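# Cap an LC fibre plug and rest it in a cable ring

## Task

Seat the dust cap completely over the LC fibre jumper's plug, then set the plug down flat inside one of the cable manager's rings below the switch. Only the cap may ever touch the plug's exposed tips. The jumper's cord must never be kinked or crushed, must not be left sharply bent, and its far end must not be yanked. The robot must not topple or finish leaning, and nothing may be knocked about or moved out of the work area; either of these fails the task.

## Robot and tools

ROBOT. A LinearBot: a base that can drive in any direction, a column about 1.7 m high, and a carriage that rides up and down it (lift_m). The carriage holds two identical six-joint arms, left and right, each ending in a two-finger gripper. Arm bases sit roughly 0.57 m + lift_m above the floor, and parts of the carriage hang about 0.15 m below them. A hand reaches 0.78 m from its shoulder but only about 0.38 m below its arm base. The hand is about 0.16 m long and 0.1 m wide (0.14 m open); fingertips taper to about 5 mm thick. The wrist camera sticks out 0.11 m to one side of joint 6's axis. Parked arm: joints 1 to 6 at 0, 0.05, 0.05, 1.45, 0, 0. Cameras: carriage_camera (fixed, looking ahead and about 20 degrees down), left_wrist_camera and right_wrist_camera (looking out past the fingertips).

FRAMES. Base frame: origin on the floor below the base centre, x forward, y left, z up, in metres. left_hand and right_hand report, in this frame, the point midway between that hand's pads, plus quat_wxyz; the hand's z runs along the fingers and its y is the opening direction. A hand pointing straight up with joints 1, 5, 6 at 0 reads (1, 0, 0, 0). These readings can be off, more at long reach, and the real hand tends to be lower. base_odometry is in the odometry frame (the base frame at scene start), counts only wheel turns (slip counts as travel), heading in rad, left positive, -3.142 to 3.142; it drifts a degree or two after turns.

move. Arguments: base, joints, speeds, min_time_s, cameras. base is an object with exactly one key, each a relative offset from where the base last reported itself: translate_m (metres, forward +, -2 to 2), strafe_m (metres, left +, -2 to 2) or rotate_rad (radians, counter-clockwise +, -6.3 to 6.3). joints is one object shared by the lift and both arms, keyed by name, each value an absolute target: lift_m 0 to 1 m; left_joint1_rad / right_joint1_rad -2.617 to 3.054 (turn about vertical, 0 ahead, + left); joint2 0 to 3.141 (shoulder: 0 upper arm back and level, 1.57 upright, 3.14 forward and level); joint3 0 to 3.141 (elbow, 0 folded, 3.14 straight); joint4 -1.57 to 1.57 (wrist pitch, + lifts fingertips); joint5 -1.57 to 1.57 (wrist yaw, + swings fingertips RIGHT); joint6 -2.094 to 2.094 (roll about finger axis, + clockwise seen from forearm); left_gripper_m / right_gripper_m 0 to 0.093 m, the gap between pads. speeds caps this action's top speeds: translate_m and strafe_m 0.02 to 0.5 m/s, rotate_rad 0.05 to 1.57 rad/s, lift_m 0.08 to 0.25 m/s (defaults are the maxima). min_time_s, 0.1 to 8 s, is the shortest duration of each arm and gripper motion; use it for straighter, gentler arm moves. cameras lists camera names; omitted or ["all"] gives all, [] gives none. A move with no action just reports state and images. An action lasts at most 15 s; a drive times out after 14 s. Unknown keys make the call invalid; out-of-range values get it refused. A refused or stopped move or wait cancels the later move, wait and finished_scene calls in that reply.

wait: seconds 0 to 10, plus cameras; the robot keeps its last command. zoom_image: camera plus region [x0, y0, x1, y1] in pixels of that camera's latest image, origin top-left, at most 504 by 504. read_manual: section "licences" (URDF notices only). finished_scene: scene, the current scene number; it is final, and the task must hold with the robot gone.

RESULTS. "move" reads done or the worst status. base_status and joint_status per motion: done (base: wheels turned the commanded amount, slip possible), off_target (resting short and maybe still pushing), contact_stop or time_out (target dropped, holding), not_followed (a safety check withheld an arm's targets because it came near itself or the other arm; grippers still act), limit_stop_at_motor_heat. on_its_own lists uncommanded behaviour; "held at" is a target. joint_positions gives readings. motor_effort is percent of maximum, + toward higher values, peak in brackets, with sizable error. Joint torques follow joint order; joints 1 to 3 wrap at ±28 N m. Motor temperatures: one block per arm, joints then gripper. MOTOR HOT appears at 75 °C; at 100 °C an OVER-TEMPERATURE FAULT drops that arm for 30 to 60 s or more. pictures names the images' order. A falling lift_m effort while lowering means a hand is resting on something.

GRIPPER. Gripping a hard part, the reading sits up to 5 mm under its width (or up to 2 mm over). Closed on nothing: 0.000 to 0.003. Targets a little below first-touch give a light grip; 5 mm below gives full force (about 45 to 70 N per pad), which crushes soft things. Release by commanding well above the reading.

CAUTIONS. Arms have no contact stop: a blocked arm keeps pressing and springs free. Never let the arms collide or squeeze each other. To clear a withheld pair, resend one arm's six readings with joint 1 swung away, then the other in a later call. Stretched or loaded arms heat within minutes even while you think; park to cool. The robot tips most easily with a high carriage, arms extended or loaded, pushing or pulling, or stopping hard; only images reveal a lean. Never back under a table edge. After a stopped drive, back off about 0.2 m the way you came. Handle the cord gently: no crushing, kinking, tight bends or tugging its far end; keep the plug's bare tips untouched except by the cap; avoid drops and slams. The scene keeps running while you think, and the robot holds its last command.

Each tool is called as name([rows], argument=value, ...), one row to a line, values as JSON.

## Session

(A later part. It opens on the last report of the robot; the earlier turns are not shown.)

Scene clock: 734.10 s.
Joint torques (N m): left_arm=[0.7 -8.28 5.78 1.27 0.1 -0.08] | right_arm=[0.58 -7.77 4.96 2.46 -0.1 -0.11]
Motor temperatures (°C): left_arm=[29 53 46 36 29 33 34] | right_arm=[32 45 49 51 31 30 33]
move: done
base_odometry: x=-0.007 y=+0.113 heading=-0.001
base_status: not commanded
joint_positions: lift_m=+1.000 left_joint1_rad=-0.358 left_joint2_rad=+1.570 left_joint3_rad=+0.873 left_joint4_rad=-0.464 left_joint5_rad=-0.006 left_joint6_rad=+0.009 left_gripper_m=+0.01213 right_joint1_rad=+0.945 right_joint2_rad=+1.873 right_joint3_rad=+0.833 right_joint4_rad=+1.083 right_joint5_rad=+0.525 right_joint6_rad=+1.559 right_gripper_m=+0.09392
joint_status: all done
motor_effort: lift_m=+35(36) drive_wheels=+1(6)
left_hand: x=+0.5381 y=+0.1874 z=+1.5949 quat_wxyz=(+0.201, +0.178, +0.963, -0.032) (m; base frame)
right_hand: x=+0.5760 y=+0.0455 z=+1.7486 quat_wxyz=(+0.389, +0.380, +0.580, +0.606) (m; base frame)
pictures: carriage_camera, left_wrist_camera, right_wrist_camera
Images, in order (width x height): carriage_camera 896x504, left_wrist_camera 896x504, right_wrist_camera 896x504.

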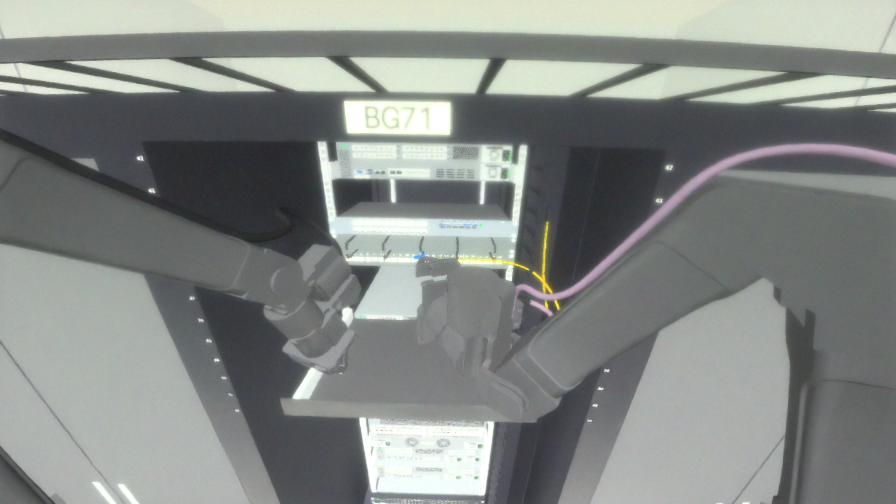

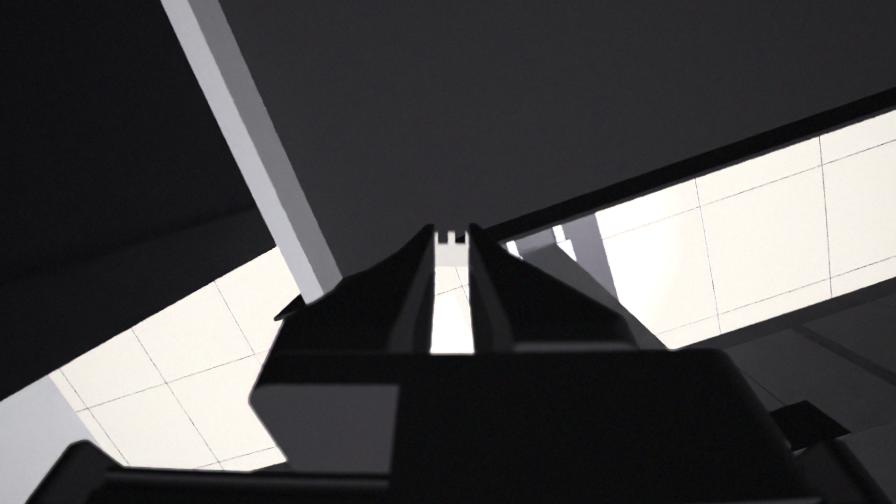

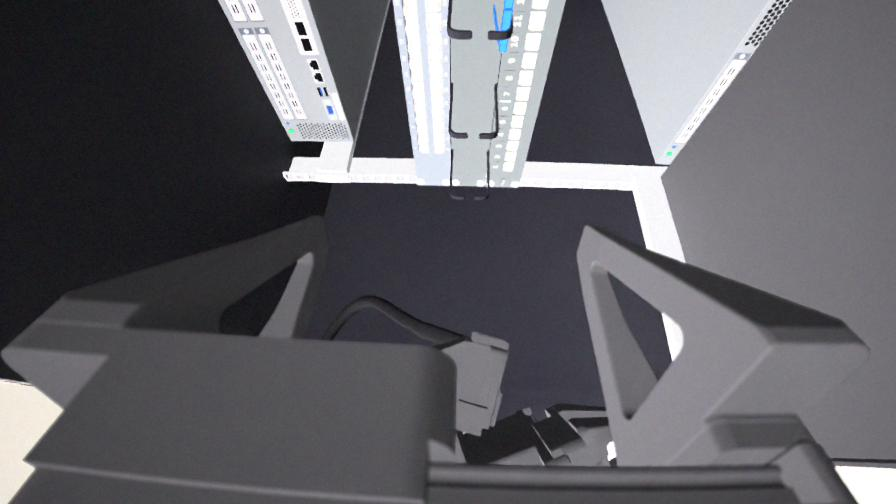

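move(base={"translate_m": 0.117}, speeds={"translate_m": 0.04})

zoom_image(camera="right_wrist_camera", region=[380, 0, 640, 180])

zoom_image(camera="carriage_camera", region=[320, 200, 560, 380])

Scene clock: 747.27 s.
Joint torques (N m): left_arm=[0.64 -7.91 5.78 1.25 0.11 -0.08] | right_arm=[0.21 -7.71 5 2.41 -0.08 -0.1]
Motor temperatures (°C): left_arm=[29 52 46 36 29 33 35] | right_arm=[32 45 48 52 31 30 33]
move: done
base_odometry: x=+0.110 y=+0.113 heading=-0.001
base_status: done
joint_positions: lift_m=+1.000 left_joint1_rad=-0.357 left_joint2_rad=+1.566 left_joint3_rad=+0.873 left_joint4_rad=-0.461 left_joint5_rad=-0.006 left_joint6_rad=+0.009 left_gripper_m=+0.01213 right_joint1_rad=+0.948 right_joint2_rad=+1.873 right_joint3_rad=+0.833 right_joint4_rad=+1.087 right_joint5_rad=+0.522 right_joint6_rad=+1.561 right_gripper_m=+0.09392
joint_status: not commanded
motor_effort: lift_m=+35(36) drive_wheels=+4(13)
left_hand: x=+0.5392 y=+0.1873 z=+1.5965 quat_wxyz=(+0.205, +0.178, +0.962, -0.033) (m; base frame)
right_hand: x=+0.5747 y=+0.0469 z=+1.7491 quat_wxyz=(+0.387, +0.379, +0.580, +0.609) (m; base frame)
pictures: carriage_camera, left_wrist_camera, right_wrist_camera
Images, in order (width x height): carriage_camera 896x504, left_wrist_camera 896x504, right_wrist_camera 896x504.

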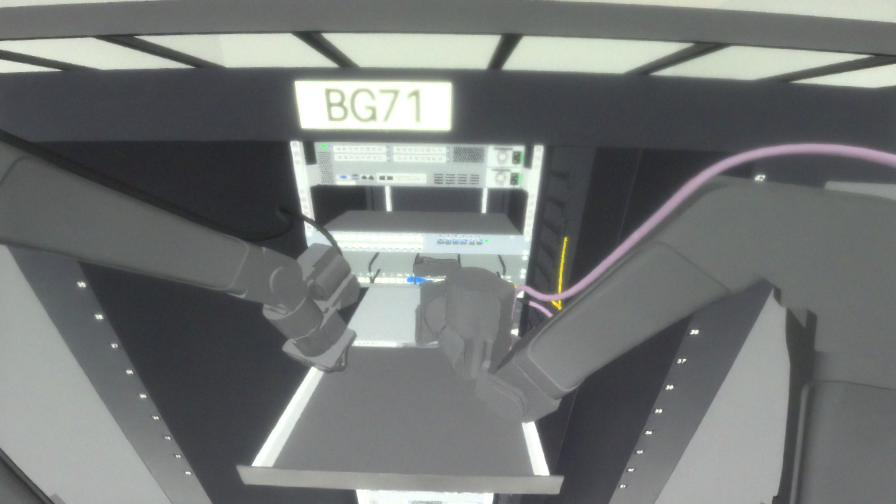

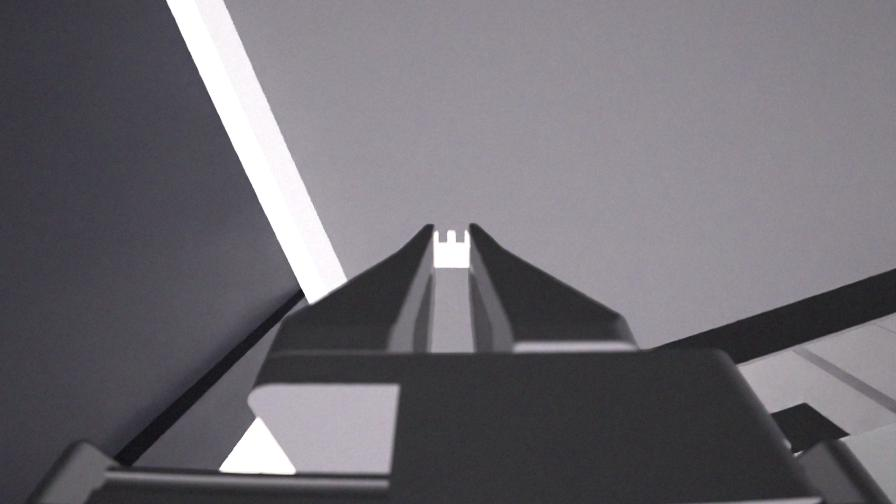

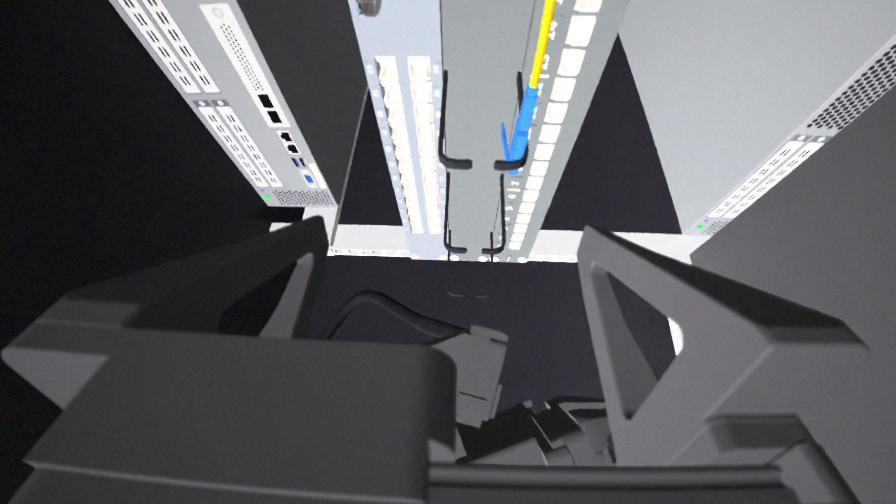

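Scaled by 1.938 from the camera's 896x504 image, which has a finer 1280x720 frame.

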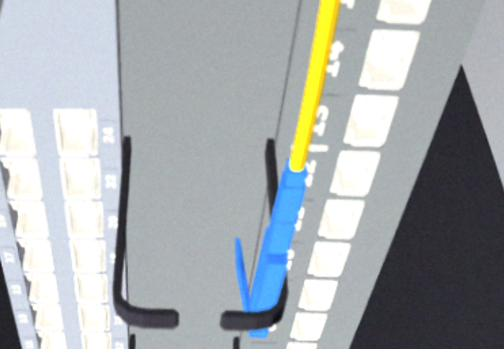

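Scaled by 2.100 from the camera's 896x504 image, which has a finer 1280x720 frame.

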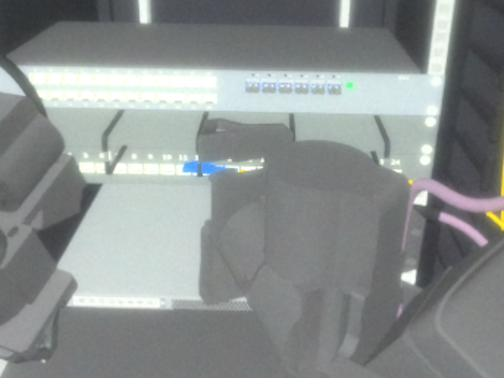

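move(joints={"right_joint1_rad": 0.887, "right_joint2_rad": 1.999, "right_joint3_rad": 0.86, "right_joint4_rad": 1.115, "right_joint5_rad": 0.4615, "right_joint6_rad": 1.571, "right_gripper_m": 0.05}, min_time_s=2, cameras=["right_wrist_camera"])

zoom_image(camera="right_wrist_camera", region=[360, 50, 620, 250])

Scene clock: 779.27 s.
Joint torques (N m): left_arm=[0.59 -7.95 5.78 1.25 0.11 -0.08] | right_arm=[-0.64 -8.28 7.47 2.5 -0.09 -0.1]
Motor temperatures (°C): left_arm=[29 50 45 37 29 33 35] | right_arm=[32 44 47 52 31 30 33]
move: done
base_odometry: x=+0.110 y=+0.113 heading=-0.001
base_status: not commanded
joint_positions: lift_m=+1.000 left_joint1_rad=-0.357 left_joint2_rad=+1.566 left_joint3_rad=+0.873 left_joint4_rad=-0.461 left_joint5_rad=-0.006 left_joint6_rad=+0.009 left_gripper_m=+0.01212 right_joint1_rad=+0.893 right_joint2_rad=+1.981 right_joint3_rad=+0.839 right_joint4_rad=+1.114 right_joint5_rad=+0.471 right_joint6_rad=+1.561 right_gripper_m=+0.05014
joint_status: all done
motor_effort: lift_m=+36(36) drive_wheels=+3(7)
left_hand: x=+0.5392 y=+0.1873 z=+1.5965 quat_wxyz=(+0.205, +0.178, +0.962, -0.033) (m; base frame)
right_hand: x=+0.5951 y=+0.0405 z=+1.7059 quat_wxyz=(+0.386, +0.382, +0.605, +0.582) (m; base frame)
pictures: right_wrist_camera
Images, in order (width x height): right_wrist_camera 896x504.

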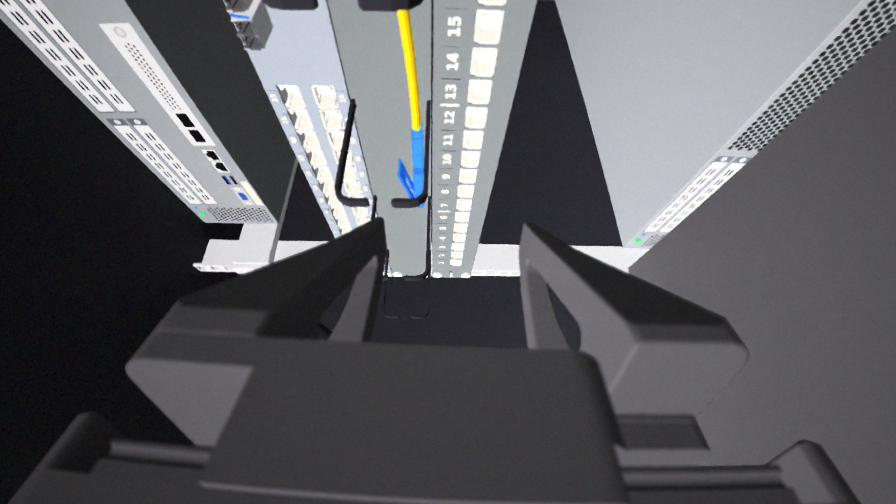

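Scaled by 1.938 from the camera's 896x504 image, which has a finer 1280x720 frame.

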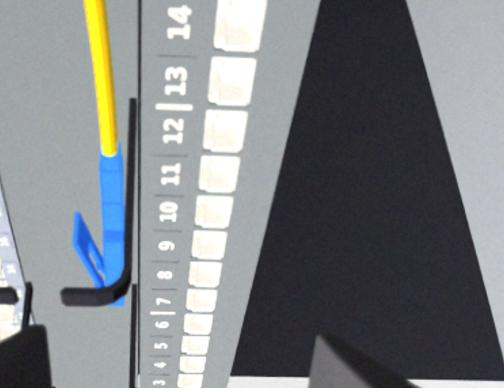

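move(joints={"right_joint3_rad": 0.892, "right_joint4_rad": 1.114}, min_time_s=1, cameras=[])

move(joints={"right_joint1_rad": 0.825, "right_joint2_rad": 2.058, "right_joint3_rad": 0.993, "right_joint4_rad": 1.07, "right_joint5_rad": 0.398}, min_time_s=2, cameras=["right_wrist_camera"])

zoom_image(camera="right_wrist_camera", region=[360, 50, 620, 250])

Scene clock: 803.83 s.
Joint torques (N m): left_arm=[0.61 -7.92 5.79 1.25 0.1 -0.08] | right_arm=[-0.65 -8.44 7.65 2.46 -0.09 -0.11]
Motor temperatures (°C): left_arm=[29 49 45 37 29 33 35] | right_arm=[32 44 46 51 31 30 33]
move: done
base_odometry: x=+0.110 y=+0.113 heading=-0.001
base_status: not commanded
joint_positions: lift_m=+1.000 left_joint1_rad=-0.357 left_joint2_rad=+1.566 left_joint3_rad=+0.873 left_joint4_rad=-0.461 left_joint5_rad=-0.006 left_joint6_rad=+0.009 left_gripper_m=+0.01212 right_joint1_rad=+0.893 right_joint2_rad=+1.981 right_joint3_rad=+0.871 right_joint4_rad=+1.116 right_joint5_rad=+0.471 right_joint6_rad=+1.561 right_gripper_m=+0.05014
joint_status: all done
motor_effort: lift_m=+36(36) drive_wheels=+2(7)
left_hand: x=+0.5392 y=+0.1873 z=+1.5965 quat_wxyz=(+0.205, +0.178, +0.962, -0.033) (m; base frame)
right_hand: x=+0.5990 y=+0.0455 z=+1.7185 quat_wxyz=(+0.387, +0.381, +0.593, +0.594) (m; base frame)
pictures: none
No camera images: "cameras" was empty.

Scene clock: 806.13 s.
Joint torques (N m): left_arm=[0.61 -7.94 5.79 1.25 0.11 -0.07] | right_arm=[-0.64 -9.03 7.97 2.29 -0.12 -0.1]
Motor temperatures (°C): left_arm=[29 49 45 37 29 33 35] | right_arm=[32 44 47 51 31 30 33]
move: done
base_odometry: x=+0.110 y=+0.113 heading=-0.001
base_status: not commanded
joint_positions: lift_m=+1.000 left_joint1_rad=-0.357 left_joint2_rad=+1.566 left_joint3_rad=+0.873 left_joint4_rad=-0.461 left_joint5_rad=-0.006 left_joint6_rad=+0.009 left_gripper_m=+0.01212 right_joint1_rad=+0.831 right_joint2_rad=+2.038 right_joint3_rad=+0.971 right_joint4_rad=+1.087 right_joint5_rad=+0.408 right_joint6_rad=+1.561 right_gripper_m=+0.05014
joint_status: all done
motor_effort: lift_m=+35(36) drive_wheels=+4(8)
left_hand: x=+0.5392 y=+0.1873 z=+1.5965 quat_wxyz=(+0.205, +0.178, +0.962, -0.033) (m; base frame)
right_hand: x=+0.6307 y=+0.0470 z=+1.7221 quat_wxyz=(+0.388, +0.380, +0.589, +0.599) (m; base frame)
pictures: right_wrist_camera
Images, in order (width x height): right_wrist_camera 896x504.

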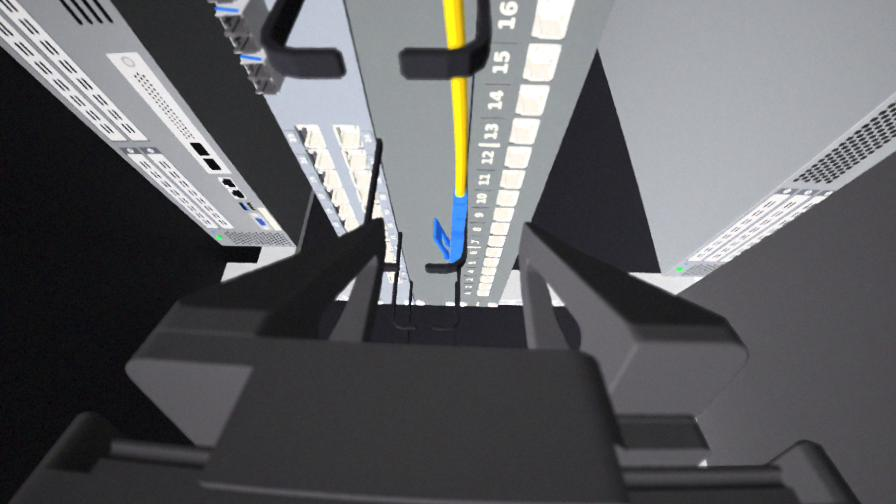

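Scaled by 1.938 from the camera's 896x504 image, which has a finer 1280x720 frame.

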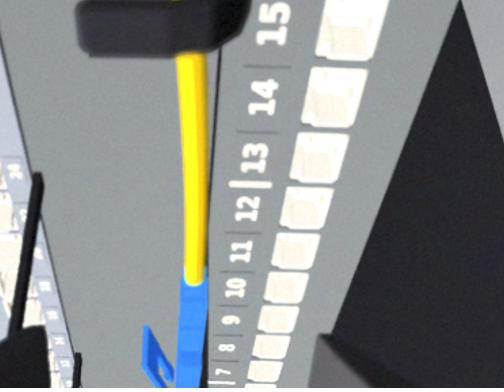

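move(joints={"right_joint1_rad": 0.795, "right_joint2_rad": 2.097, "right_joint3_rad": 1.047, "right_joint4_rad": 1.056, "right_joint5_rad": 0.37}, min_time_s=2, cameras=["right_wrist_camera"])

zoom_image(camera="right_wrist_camera", region=[360, 120, 560, 320])

Scene clock: 822.53 s.
Joint torques (N m): left_arm=[0.61 -7.94 5.81 1.25 0.11 -0.08] | right_arm=[-0.65 -9.44 8.06 2.32 -0.09 -0.1]
Motor temperatures (°C): left_arm=[29 49 45 37 29 33 35] | right_arm=[32 46 48 51 31 30 33]
move: done
base_odometry: x=+0.110 y=+0.113 heading=-0.001
base_status: not commanded
joint_positions: lift_m=+1.000 left_joint1_rad=-0.357 left_joint2_rad=+1.566 left_joint3_rad=+0.873 left_joint4_rad=-0.461 left_joint5_rad=-0.006 left_joint6_rad=+0.009 left_gripper_m=+0.01212 right_joint1_rad=+0.801 right_joint2_rad=+2.077 right_joint3_rad=+1.025 right_joint4_rad=+1.073 right_joint5_rad=+0.380 right_joint6_rad=+1.561 right_gripper_m=+0.05014
joint_status: all done
motor_effort: lift_m=+35(36) drive_wheels=+0(6)
left_hand: x=+0.5392 y=+0.1873 z=+1.5965 quat_wxyz=(+0.205, +0.178, +0.962, -0.033) (m; base frame)
right_hand: x=+0.6474 y=+0.0474 z=+1.7207 quat_wxyz=(+0.389, +0.380, +0.588, +0.599) (m; base frame)
pictures: right_wrist_camera
Images, in order (width x height): right_wrist_camera 896x504.

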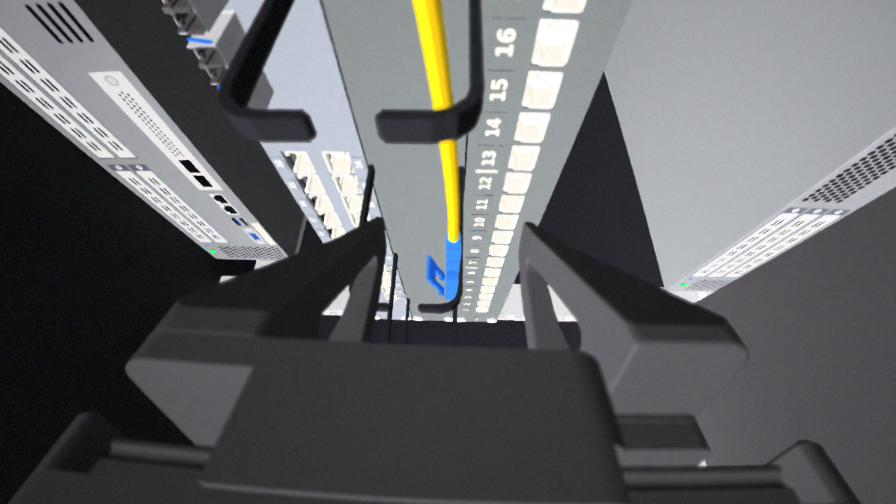

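Scaled by 2.520 from the camera's 896x504 image, which has a finer 1280x720 frame.

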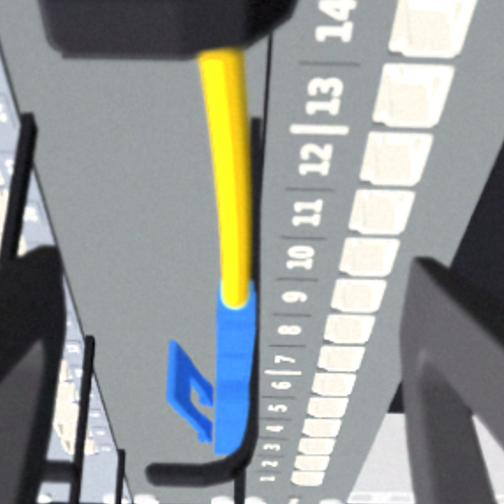

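move(joints={"right_gripper_m": 0.011}, min_time_s=2, cameras=["right_wrist_camera"])

zoom_image(camera="right_wrist_camera", region=[360, 120, 560, 320])

Scene clock: 833.53 s.
Joint torques (N m): left_arm=[0.61 -7.95 5.79 1.25 0.11 -0.08] | right_arm=[-0.62 -9.43 7.86 2.33 -0.1 -0.1]
Motor temperatures (°C): left_arm=[29 49 45 37 29 33 35] | right_arm=[32 46 48 51 31 30 33]
move: done
base_odometry: x=+0.110 y=+0.113 heading=-0.001
base_status: not commanded
joint_positions: lift_m=+1.000 left_joint1_rad=-0.357 left_joint2_rad=+1.566 left_joint3_rad=+0.873 left_joint4_rad=-0.461 left_joint5_rad=-0.006 left_joint6_rad=+0.009 left_gripper_m=+0.01212 right_joint1_rad=+0.801 right_joint2_rad=+2.077 right_joint3_rad=+1.028 right_joint4_rad=+1.072 right_joint5_rad=+0.379 right_joint6_rad=+1.561 right_gripper_m=+0.01114
joint_status: all done
motor_effort: lift_m=+35(36) drive_wheels=+2(7)
left_hand: x=+0.5392 y=+0.1873 z=+1.5965 quat_wxyz=(+0.205, +0.178, +0.962, -0.033) (m; base frame)
right_hand: x=+0.6476 y=+0.0479 z=+1.7211 quat_wxyz=(+0.389, +0.380, +0.588, +0.600) (m; base frame)
pictures: right_wrist_camera
Images, in order (width x height): right_wrist_camera 896x504.

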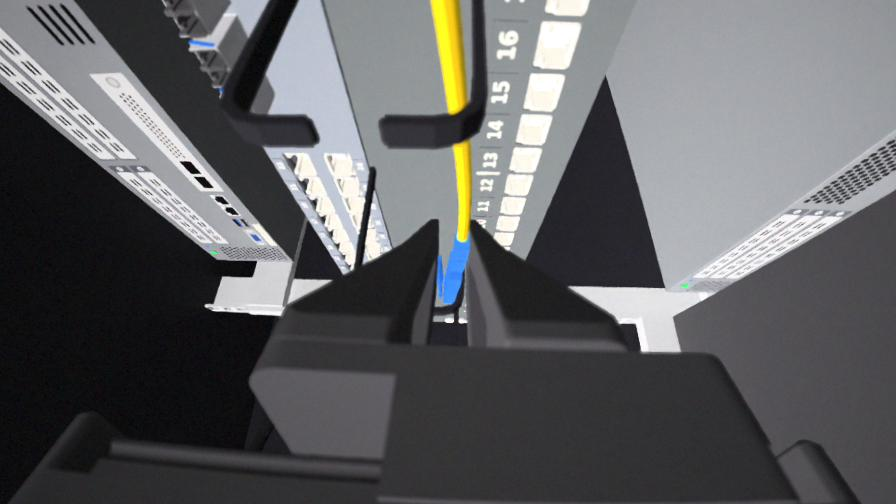

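Scaled by 2.520 from the camera's 896x504 image, which has a finer 1280x720 frame.

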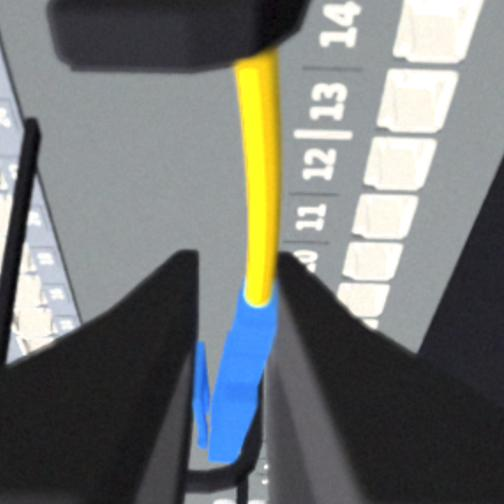

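move(joints={"right_gripper_m": 0.03}, min_time_s=1, cameras=[])

move(base={"strafe_m": -0.009}, speeds={"strafe_m": 0.02}, cameras=["right_wrist_camera"])

zoom_image(camera="right_wrist_camera", region=[360, 120, 560, 320])

Scene clock: 854.70 s.
Joint torques (N m): left_arm=[0.62 -7.91 5.78 1.25 0.11 -0.08] | right_arm=[-0.64 -9.43 7.8 2.34 -0.09 -0.11]
Motor temperatures (°C): left_arm=[29 49 45 37 29 33 35] | right_arm=[32 46 50 50 31 30 33]
move: done
base_odometry: x=+0.110 y=+0.113 heading=-0.001
base_status: not commanded
joint_positions: lift_m=+1.000 left_joint1_rad=-0.357 left_joint2_rad=+1.566 left_joint3_rad=+0.873 left_joint4_rad=-0.461 left_joint5_rad=-0.006 left_joint6_rad=+0.009 left_gripper_m=+0.01212 right_joint1_rad=+0.801 right_joint2_rad=+2.077 right_joint3_rad=+1.028 right_joint4_rad=+1.072 right_joint5_rad=+0.379 right_joint6_rad=+1.561 right_gripper_m=+0.02986
joint_status: all done
motor_effort: lift_m=+35(36) drive_wheels=+2(7)
left_hand: x=+0.5392 y=+0.1873 z=+1.5965 quat_wxyz=(+0.205, +0.178, +0.962, -0.033) (m; base frame)
right_hand: x=+0.6477 y=+0.0480 z=+1.7212 quat_wxyz=(+0.388, +0.380, +0.588, +0.600) (m; base frame)
pictures: none
No camera images: "cameras" was empty.

Scene clock: 855.53 s.
Joint torques (N m): left_arm=[0.34 -7.91 5.78 1.24 0.1 -0.08] | right_arm=[-0.32 -9.43 7.79 2.34 -0.08 -0.11]
Motor temperatures (°C): left_arm=[29 49 45 37 29 33 35] | right_arm=[32 46 50 50 31 30 33]
move: done
base_odometry: x=+0.110 y=+0.104 heading=-0.001
base_status: done
joint_positions: lift_m=+1.000 left_joint1_rad=-0.353 left_joint2_rad=+1.566 left_joint3_rad=+0.873 left_joint4_rad=-0.460 left_joint5_rad=-0.005 left_joint6_rad=+0.009 left_gripper_m=+0.01212 right_joint1_rad=+0.798 right_joint2_rad=+2.077 right_joint3_rad=+1.028 right_joint4_rad=+1.072 right_joint5_rad=+0.378 right_joint6_rad=+1.561 right_gripper_m=+0.02986
joint_status: not commanded
motor_effort: lift_m=+36(36) drive_wheels=+3(9)
left_hand: x=+0.5397 y=+0.1882 z=+1.5965 quat_wxyz=(+0.205, +0.176, +0.962, -0.033) (m; base frame)
right_hand: x=+0.6486 y=+0.0469 z=+1.7211 quat_wxyz=(+0.389, +0.380, +0.587, +0.599) (m; base frame)
pictures: right_wrist_camera
Images, in order (width x height): right_wrist_camera 896x504.

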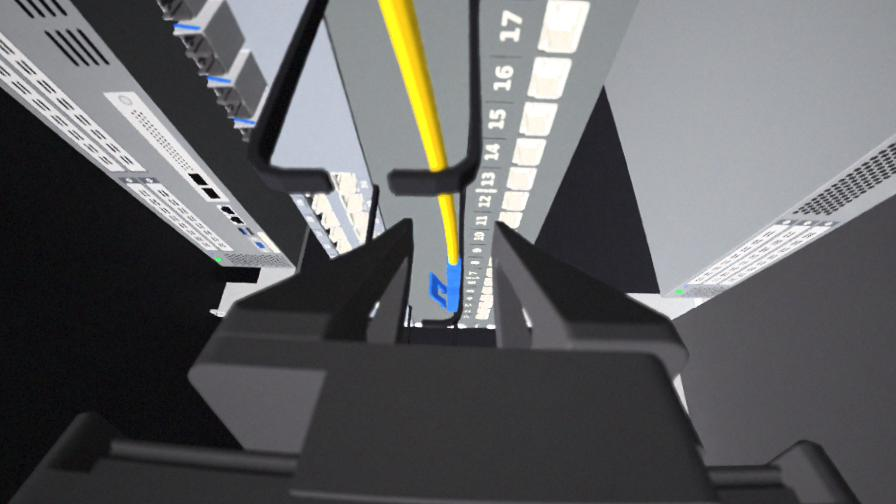

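Scaled by 2.520 from the camera's 896x504 image, which has a finer 1280x720 frame.

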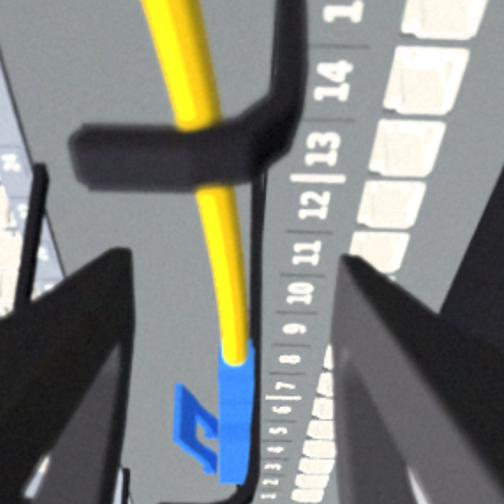

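move(base={"strafe_m": 0.011}, speeds={"strafe_m": 0.02}, cameras=["right_wrist_camera"])

zoom_image(camera="right_wrist_camera", region=[360, 120, 560, 320])

Scene clock: 878.13 s.
Joint torques (N m): left_arm=[0.27 -7.92 5.76 1.24 0.1 -0.09] | right_arm=[-0.29 -9.46 7.82 2.35 -0.08 -0.1]
Motor temperatures (°C): left_arm=[29 49 45 37 29 33 35] | right_arm=[32 47 51 49 31 30 33]
move: done
base_odometry: x=+0.110 y=+0.115 heading=-0.001
base_status: done
joint_positions: lift_m=+1.000 left_joint1_rad=-0.353 left_joint2_rad=+1.566 left_joint3_rad=+0.873 left_joint4_rad=-0.460 left_joint5_rad=-0.005 left_joint6_rad=+0.009 left_gripper_m=+0.01212 right_joint1_rad=+0.797 right_joint2_rad=+2.077 right_joint3_rad=+1.028 right_joint4_rad=+1.072 right_joint5_rad=+0.377 right_joint6_rad=+1.561 right_gripper_m=+0.02986
joint_status: not commanded
motor_effort: lift_m=+35(36) drive_wheels=+4(5)
left_hand: x=+0.5397 y=+0.1882 z=+1.5965 quat_wxyz=(+0.205, +0.176, +0.962, -0.033) (m; base frame)
right_hand: x=+0.6489 y=+0.0465 z=+1.7211 quat_wxyz=(+0.389, +0.380, +0.587, +0.599) (m; base frame)
pictures: right_wrist_camera
Images, in order (width x height): right_wrist_camera 896x504.

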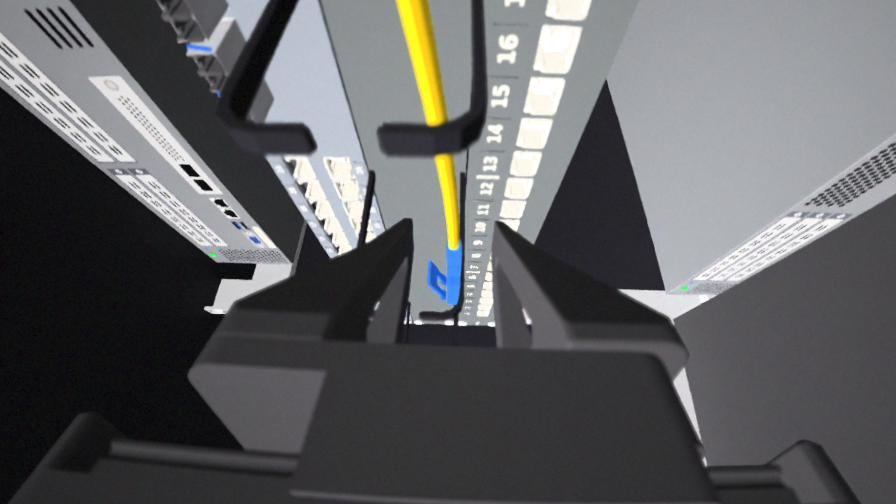

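Scaled by 2.520 from the camera's 896x504 image, which has a finer 1280x720 frame.

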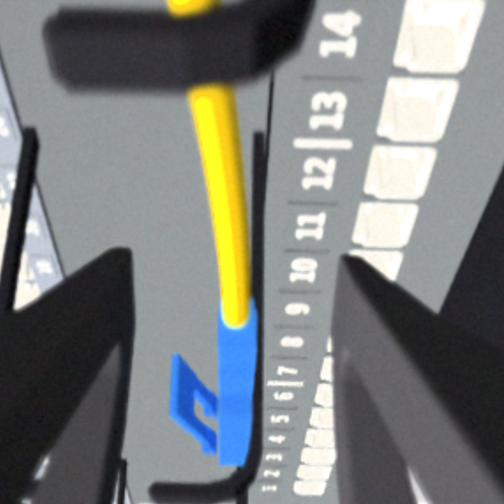

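move(base={"strafe_m": -0.003}, speeds={"strafe_m": 0.02}, cameras=[])

move(joints={"right_gripper_m": 0.014}, min_time_s=1.5, cameras=["right_wrist_camera"])

zoom_image(camera="right_wrist_camera", region=[360, 120, 560, 320])

Scene clock: 888.40 s.
Joint torques (N m): left_arm=[0.18 -7.97 5.75 1.23 0.08 -0.07] | right_arm=[-0.2 -9.44 7.82 2.34 -0.07 -0.11]
Motor temperatures (°C): left_arm=[29 49 45 37 29 33 35] | right_arm=[31 47 51 49 31 30 33]
move: done
base_odometry: x=+0.110 y=+0.112 heading=-0.001
base_status: done
joint_positions: lift_m=+1.000 left_joint1_rad=-0.352 left_joint2_rad=+1.566 left_joint3_rad=+0.873 left_joint4_rad=-0.459 left_joint5_rad=-0.004 left_joint6_rad=+0.009 left_gripper_m=+0.01212 right_joint1_rad=+0.797 right_joint2_rad=+2.077 right_joint3_rad=+1.028 right_joint4_rad=+1.071 right_joint5_rad=+0.377 right_joint6_rad=+1.561 right_gripper_m=+0.02986
joint_status: not commanded
motor_effort: lift_m=+35(36) drive_wheels=-4(5)
left_hand: x=+0.5401 y=+0.1885 z=+1.5967 quat_wxyz=(+0.205, +0.175, +0.962, -0.034) (m; base frame)
right_hand: x=+0.6492 y=+0.0462 z=+1.7210 quat_wxyz=(+0.389, +0.381, +0.587, +0.599) (m; base frame)
pictures: none
No camera images: "cameras" was empty.

Scene clock: 890.20 s.
Joint torques (N m): left_arm=[0.13 -7.94 5.76 1.23 0.08 -0.07] | right_arm=[-0.18 -9.44 7.8 2.34 -0.08 -0.11]
Motor temperatures (°C): left_arm=[29 49 45 37 29 33 35] | right_arm=[31 47 51 49 31 30 33]
move: done
base_odometry: x=+0.110 y=+0.112 heading=-0.001
base_status: not commanded
joint_positions: lift_m=+1.000 left_joint1_rad=-0.351 left_joint2_rad=+1.566 left_joint3_rad=+0.873 left_joint4_rad=-0.459 left_joint5_rad=-0.003 left_joint6_rad=+0.009 left_gripper_m=+0.01212 right_joint1_rad=+0.797 right_joint2_rad=+2.077 right_joint3_rad=+1.028 right_joint4_rad=+1.071 right_joint5_rad=+0.377 right_joint6_rad=+1.561 right_gripper_m=+0.01414
joint_status: all done
motor_effort: lift_m=+35(36) drive_wheels=+3(7)
left_hand: x=+0.5401 y=+0.1885 z=+1.5967 quat_wxyz=(+0.205, +0.175, +0.962, -0.034) (m; base frame)
right_hand: x=+0.6492 y=+0.0462 z=+1.7210 quat_wxyz=(+0.389, +0.381, +0.587, +0.599) (m; base frame)
pictures: right_wrist_camera
Images, in order (width x height): right_wrist_camera 896x504.

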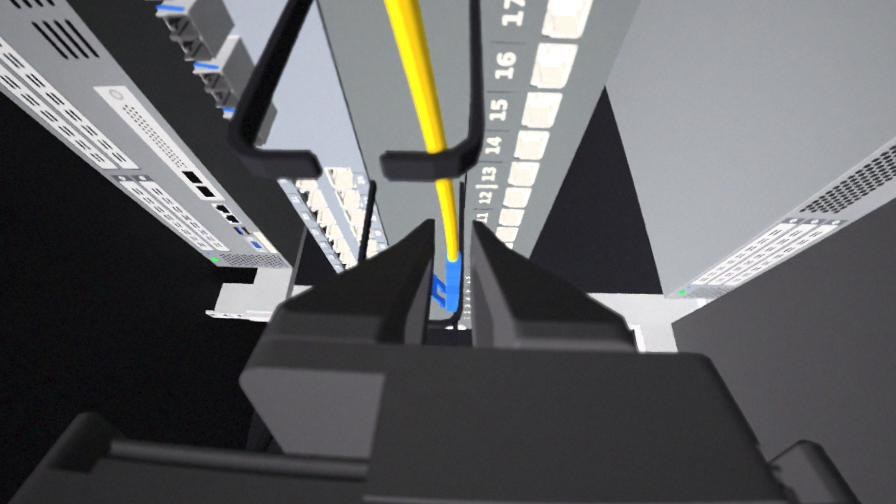

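Scaled by 2.520 from the camera's 896x504 image, which has a finer 1280x720 frame.

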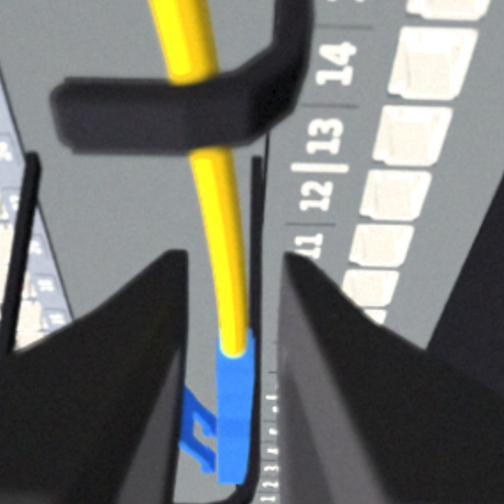

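wait(seconds=0.5, cameras=["right_wrist_camera"])

zoom_image(camera="right_wrist_camera", region=[360, 120, 560, 320])

Scene clock: 895.83 s.
Joint torques (N m): left_arm=[0.18 -7.94 5.81 1.23 0.09 -0.08] | right_arm=[-0.18 -9.43 7.82 2.34 -0.08 -0.11]
Motor temperatures (°C): left_arm=[29 49 45 37 29 33 36] | right_arm=[31 47 51 49 31 30 33]
base_odometry: x=+0.110 y=+0.112 heading=-0.001
base_status: not commanded
joint_positions: lift_m=+1.000 left_joint1_rad=-0.351 left_joint2_rad=+1.566 left_joint3_rad=+0.873 left_joint4_rad=-0.459 left_joint5_rad=-0.003 left_joint6_rad=+0.009 left_gripper_m=+0.01212 right_joint1_rad=+0.797 right_joint2_rad=+2.077 right_joint3_rad=+1.028 right_joint4_rad=+1.071 right_joint5_rad=+0.377 right_joint6_rad=+1.561 right_gripper_m=+0.01414
joint_status: all done
motor_effort: lift_m=+35(36) drive_wheels=+3(7)
left_hand: x=+0.5401 y=+0.1885 z=+1.5967 quat_wxyz=(+0.205, +0.175, +0.962, -0.034) (m; base frame)
right_hand: x=+0.6492 y=+0.0462 z=+1.7210 quat_wxyz=(+0.389, +0.381, +0.587, +0.599) (m; base frame)
wait: 0.50 s; at rest from the start
pictures: right_wrist_camera
Images, in order (width x height): right_wrist_camera 896x504.

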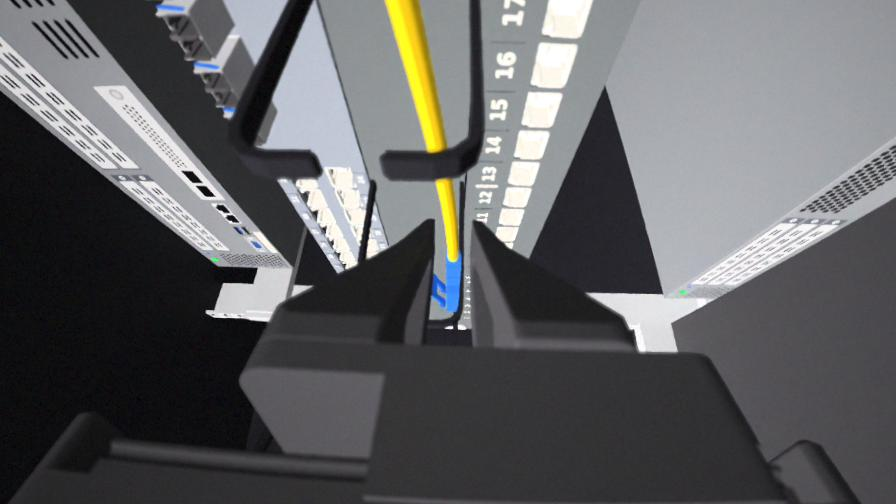

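Scaled by 2.520 from the camera's 896x504 image, which has a finer 1280x720 frame.

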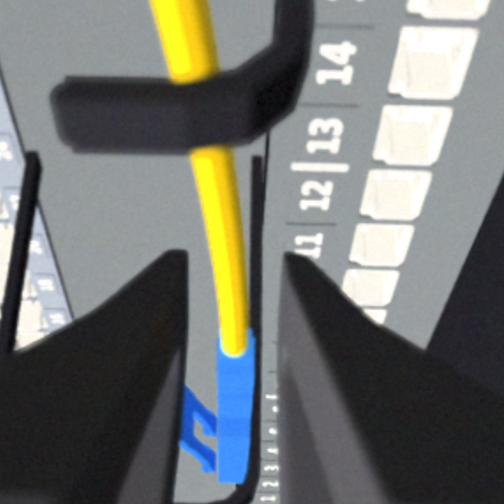

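move(base={"strafe_m": 0.006}, speeds={"strafe_m": 0.02}, cameras=["right_wrist_camera"])

zoom_image(camera="right_wrist_camera", region=[360, 120, 560, 320])

Scene clock: 901.07 s.
Joint torques (N m): left_arm=[0.1 -7.94 5.78 1.23 0.08 -0.07] | right_arm=[-0.13 -9.43 7.83 2.35 -0.08 -0.11]
Motor temperatures (°C): left_arm=[29 49 45 37 29 33 36] | right_arm=[31 47 51 49 31 30 33]
move: done
base_odometry: x=+0.110 y=+0.118 heading=-0.001
base_status: done
joint_positions: lift_m=+1.000 left_joint1_rad=-0.351 left_joint2_rad=+1.566 left_joint3_rad=+0.873 left_joint4_rad=-0.459 left_joint5_rad=-0.003 left_joint6_rad=+0.009 left_gripper_m=+0.01212 right_joint1_rad=+0.797 right_joint2_rad=+2.077 right_joint3_rad=+1.028 right_joint4_rad=+1.071 right_joint5_rad=+0.377 right_joint6_rad=+1.561 right_gripper_m=+0.01414
joint_status: not commanded
motor_effort: lift_m=+35(36) drive_wheels=+5(10)
left_hand: x=+0.5401 y=+0.1884 z=+1.5967 quat_wxyz=(+0.205, +0.175, +0.962, -0.034) (m; base frame)
right_hand: x=+0.6492 y=+0.0462 z=+1.7210 quat_wxyz=(+0.389, +0.381, +0.587, +0.599) (m; base frame)
pictures: right_wrist_camera
Images, in order (width x height): right_wrist_camera 896x504.

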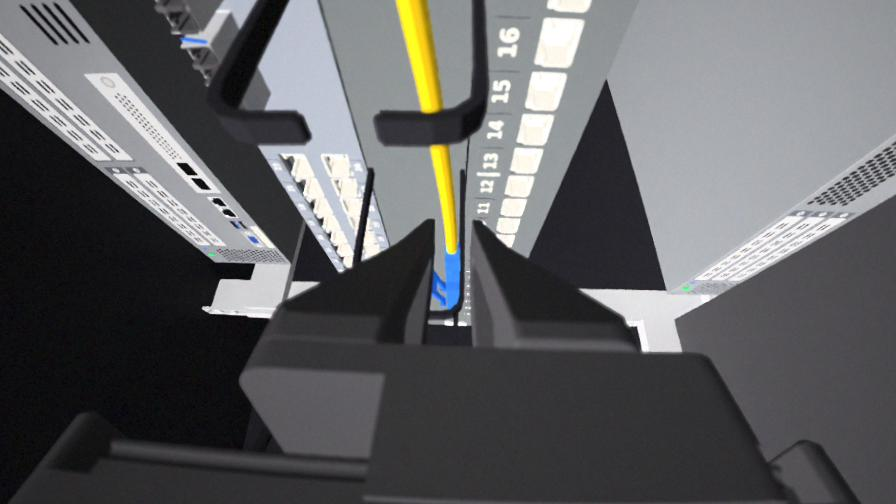

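Scaled by 2.520 from the camera's 896x504 image, which has a finer 1280x720 frame.

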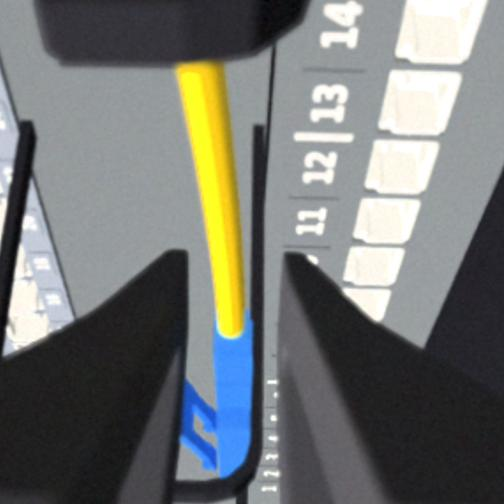

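move(base={"strafe_m": 0.005}, speeds={"strafe_m": 0.02}, cameras=["right_wrist_camera"])

zoom_image(camera="right_wrist_camera", region=[360, 120, 560, 320])

Scene clock: 911.43 s.
Joint torques (N m): left_arm=[0.14 -7.94 5.76 1.23 0.09 -0.09] | right_arm=[-0.03 -9.44 7.83 2.35 -0.08 -0.11]
Motor temperatures (°C): left_arm=[29 49 44 37 29 33 36] | right_arm=[31 47 51 49 31 30 33]
move: done
base_odometry: x=+0.111 y=+0.123 heading=-0.002
base_status: done
joint_positions: lift_m=+1.000 left_joint1_rad=-0.351 left_joint2_rad=+1.566 left_joint3_rad=+0.873 left_joint4_rad=-0.459 left_joint5_rad=-0.002 left_joint6_rad=+0.009 left_gripper_m=+0.01212 right_joint1_rad=+0.795 right_joint2_rad=+2.077 right_joint3_rad=+1.028 right_joint4_rad=+1.071 right_joint5_rad=+0.378 right_joint6_rad=+1.562 right_gripper_m=+0.01414
joint_status: not commanded
motor_effort: lift_m=+35(36) drive_wheels=+2(9)
left_hand: x=+0.5400 y=+0.1884 z=+1.5967 quat_wxyz=(+0.205, +0.175, +0.962, -0.034) (m; base frame)
right_hand: x=+0.6496 y=+0.0456 z=+1.7210 quat_wxyz=(+0.390, +0.381, +0.587, +0.599) (m; base frame)
pictures: right_wrist_camera
Images, in order (width x height): right_wrist_camera 896x504.

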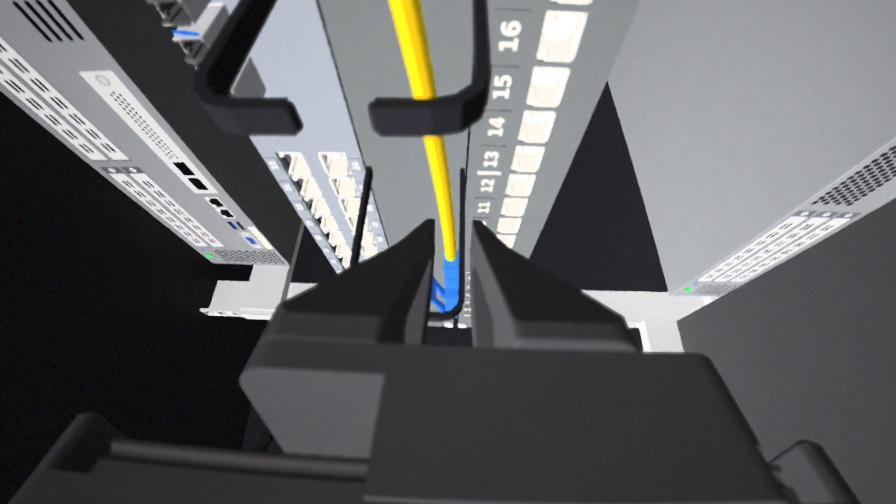

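Scaled by 2.520 from the camera's 896x504 image, which has a finer 1280x720 frame.

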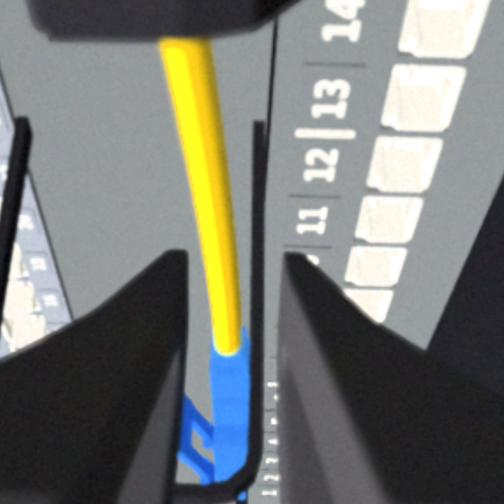

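move(joints={"right_gripper_m": 0.03}, min_time_s=1, cameras=[])

move(base={"strafe_m": 0.006}, speeds={"strafe_m": 0.02}, cameras=["right_wrist_camera"])

zoom_image(camera="right_wrist_camera", region=[360, 120, 560, 320])

Scene clock: 925.10 s.
Joint torques (N m): left_arm=[0.13 -7.97 5.76 1.23 0.08 -0.07] | right_arm=[-0.09 -9.44 7.79 2.35 -0.08 -0.11]
Motor temperatures (°C): left_arm=[29 49 44 37 29 33 36] | right_arm=[31 47 51 49 31 30 33]
move: done
base_odometry: x=+0.111 y=+0.123 heading=-0.002
base_status: not commanded
joint_positions: lift_m=+1.000 left_joint1_rad=-0.351 left_joint2_rad=+1.566 left_joint3_rad=+0.873 left_joint4_rad=-0.459 left_joint5_rad=-0.002 left_joint6_rad=+0.009 left_gripper_m=+0.01212 right_joint1_rad=+0.795 right_joint2_rad=+2.077 right_joint3_rad=+1.028 right_joint4_rad=+1.071 right_joint5_rad=+0.378 right_joint6_rad=+1.562 right_gripper_m=+0.02986
joint_status: all done
motor_effort: lift_m=+36(36) drive_wheels=+5(6)
left_hand: x=+0.5400 y=+0.1884 z=+1.5967 quat_wxyz=(+0.205, +0.175, +0.962, -0.034) (m; base frame)
right_hand: x=+0.6496 y=+0.0456 z=+1.7210 quat_wxyz=(+0.390, +0.381, +0.587, +0.599) (m; base frame)
pictures: none
No camera images: "cameras" was empty.

Scene clock: 925.80 s.
Joint torques (N m): left_arm=[0.14 -7.94 5.78 1.24 0.07 -0.08] | right_arm=[0.03 -9.61 7.82 2.39 -0.09 -0.11]
Motor temperatures (°C): left_arm=[29 49 44 37 29 33 36] | right_arm=[31 47 51 49 31 30 33]
move: done
base_odometry: x=+0.111 y=+0.128 heading=-0.002
base_status: done
joint_positions: lift_m=+1.000 left_joint1_rad=-0.351 left_joint2_rad=+1.566 left_joint3_rad=+0.873 left_joint4_rad=-0.459 left_joint5_rad=-0.002 left_joint6_rad=+0.009 left_gripper_m=+0.01212 right_joint1_rad=+0.795 right_joint2_rad=+2.079 right_joint3_rad=+1.028 right_joint4_rad=+1.068 right_joint5_rad=+0.379 right_joint6_rad=+1.562 right_gripper_m=+0.02986
joint_status: not commanded
motor_effort: lift_m=+36(36) drive_wheels=+2(11)
left_hand: x=+0.5401 y=+0.1884 z=+1.5967 quat_wxyz=(+0.205, +0.175, +0.962, -0.034) (m; base frame)
right_hand: x=+0.6501 y=+0.0451 z=+1.7195 quat_wxyz=(+0.390, +0.382, +0.588, +0.597) (m; base frame)
pictures: right_wrist_camera
Images, in order (width x height): right_wrist_camera 896x504.

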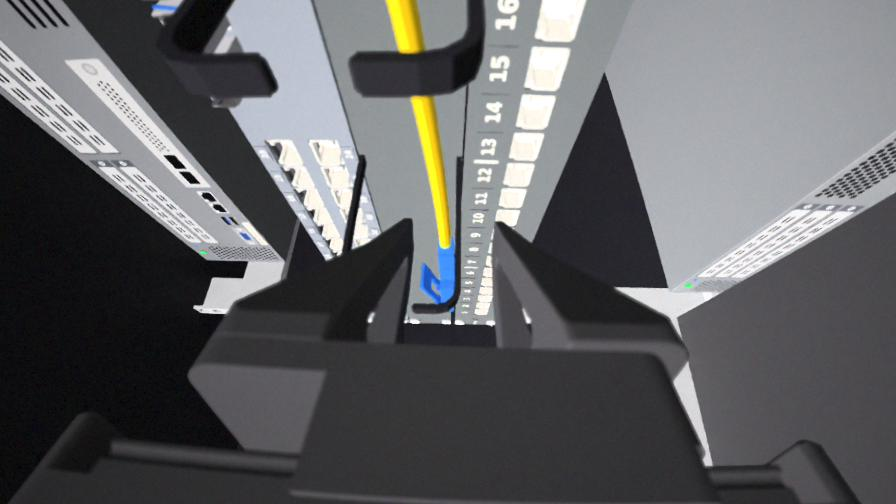

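Scaled by 2.520 from the camera's 896x504 image, which has a finer 1280x720 frame.

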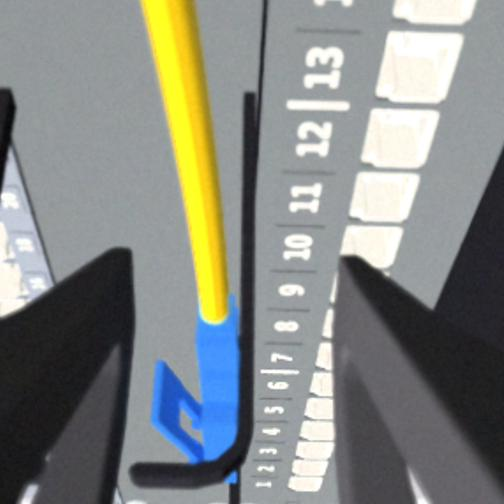

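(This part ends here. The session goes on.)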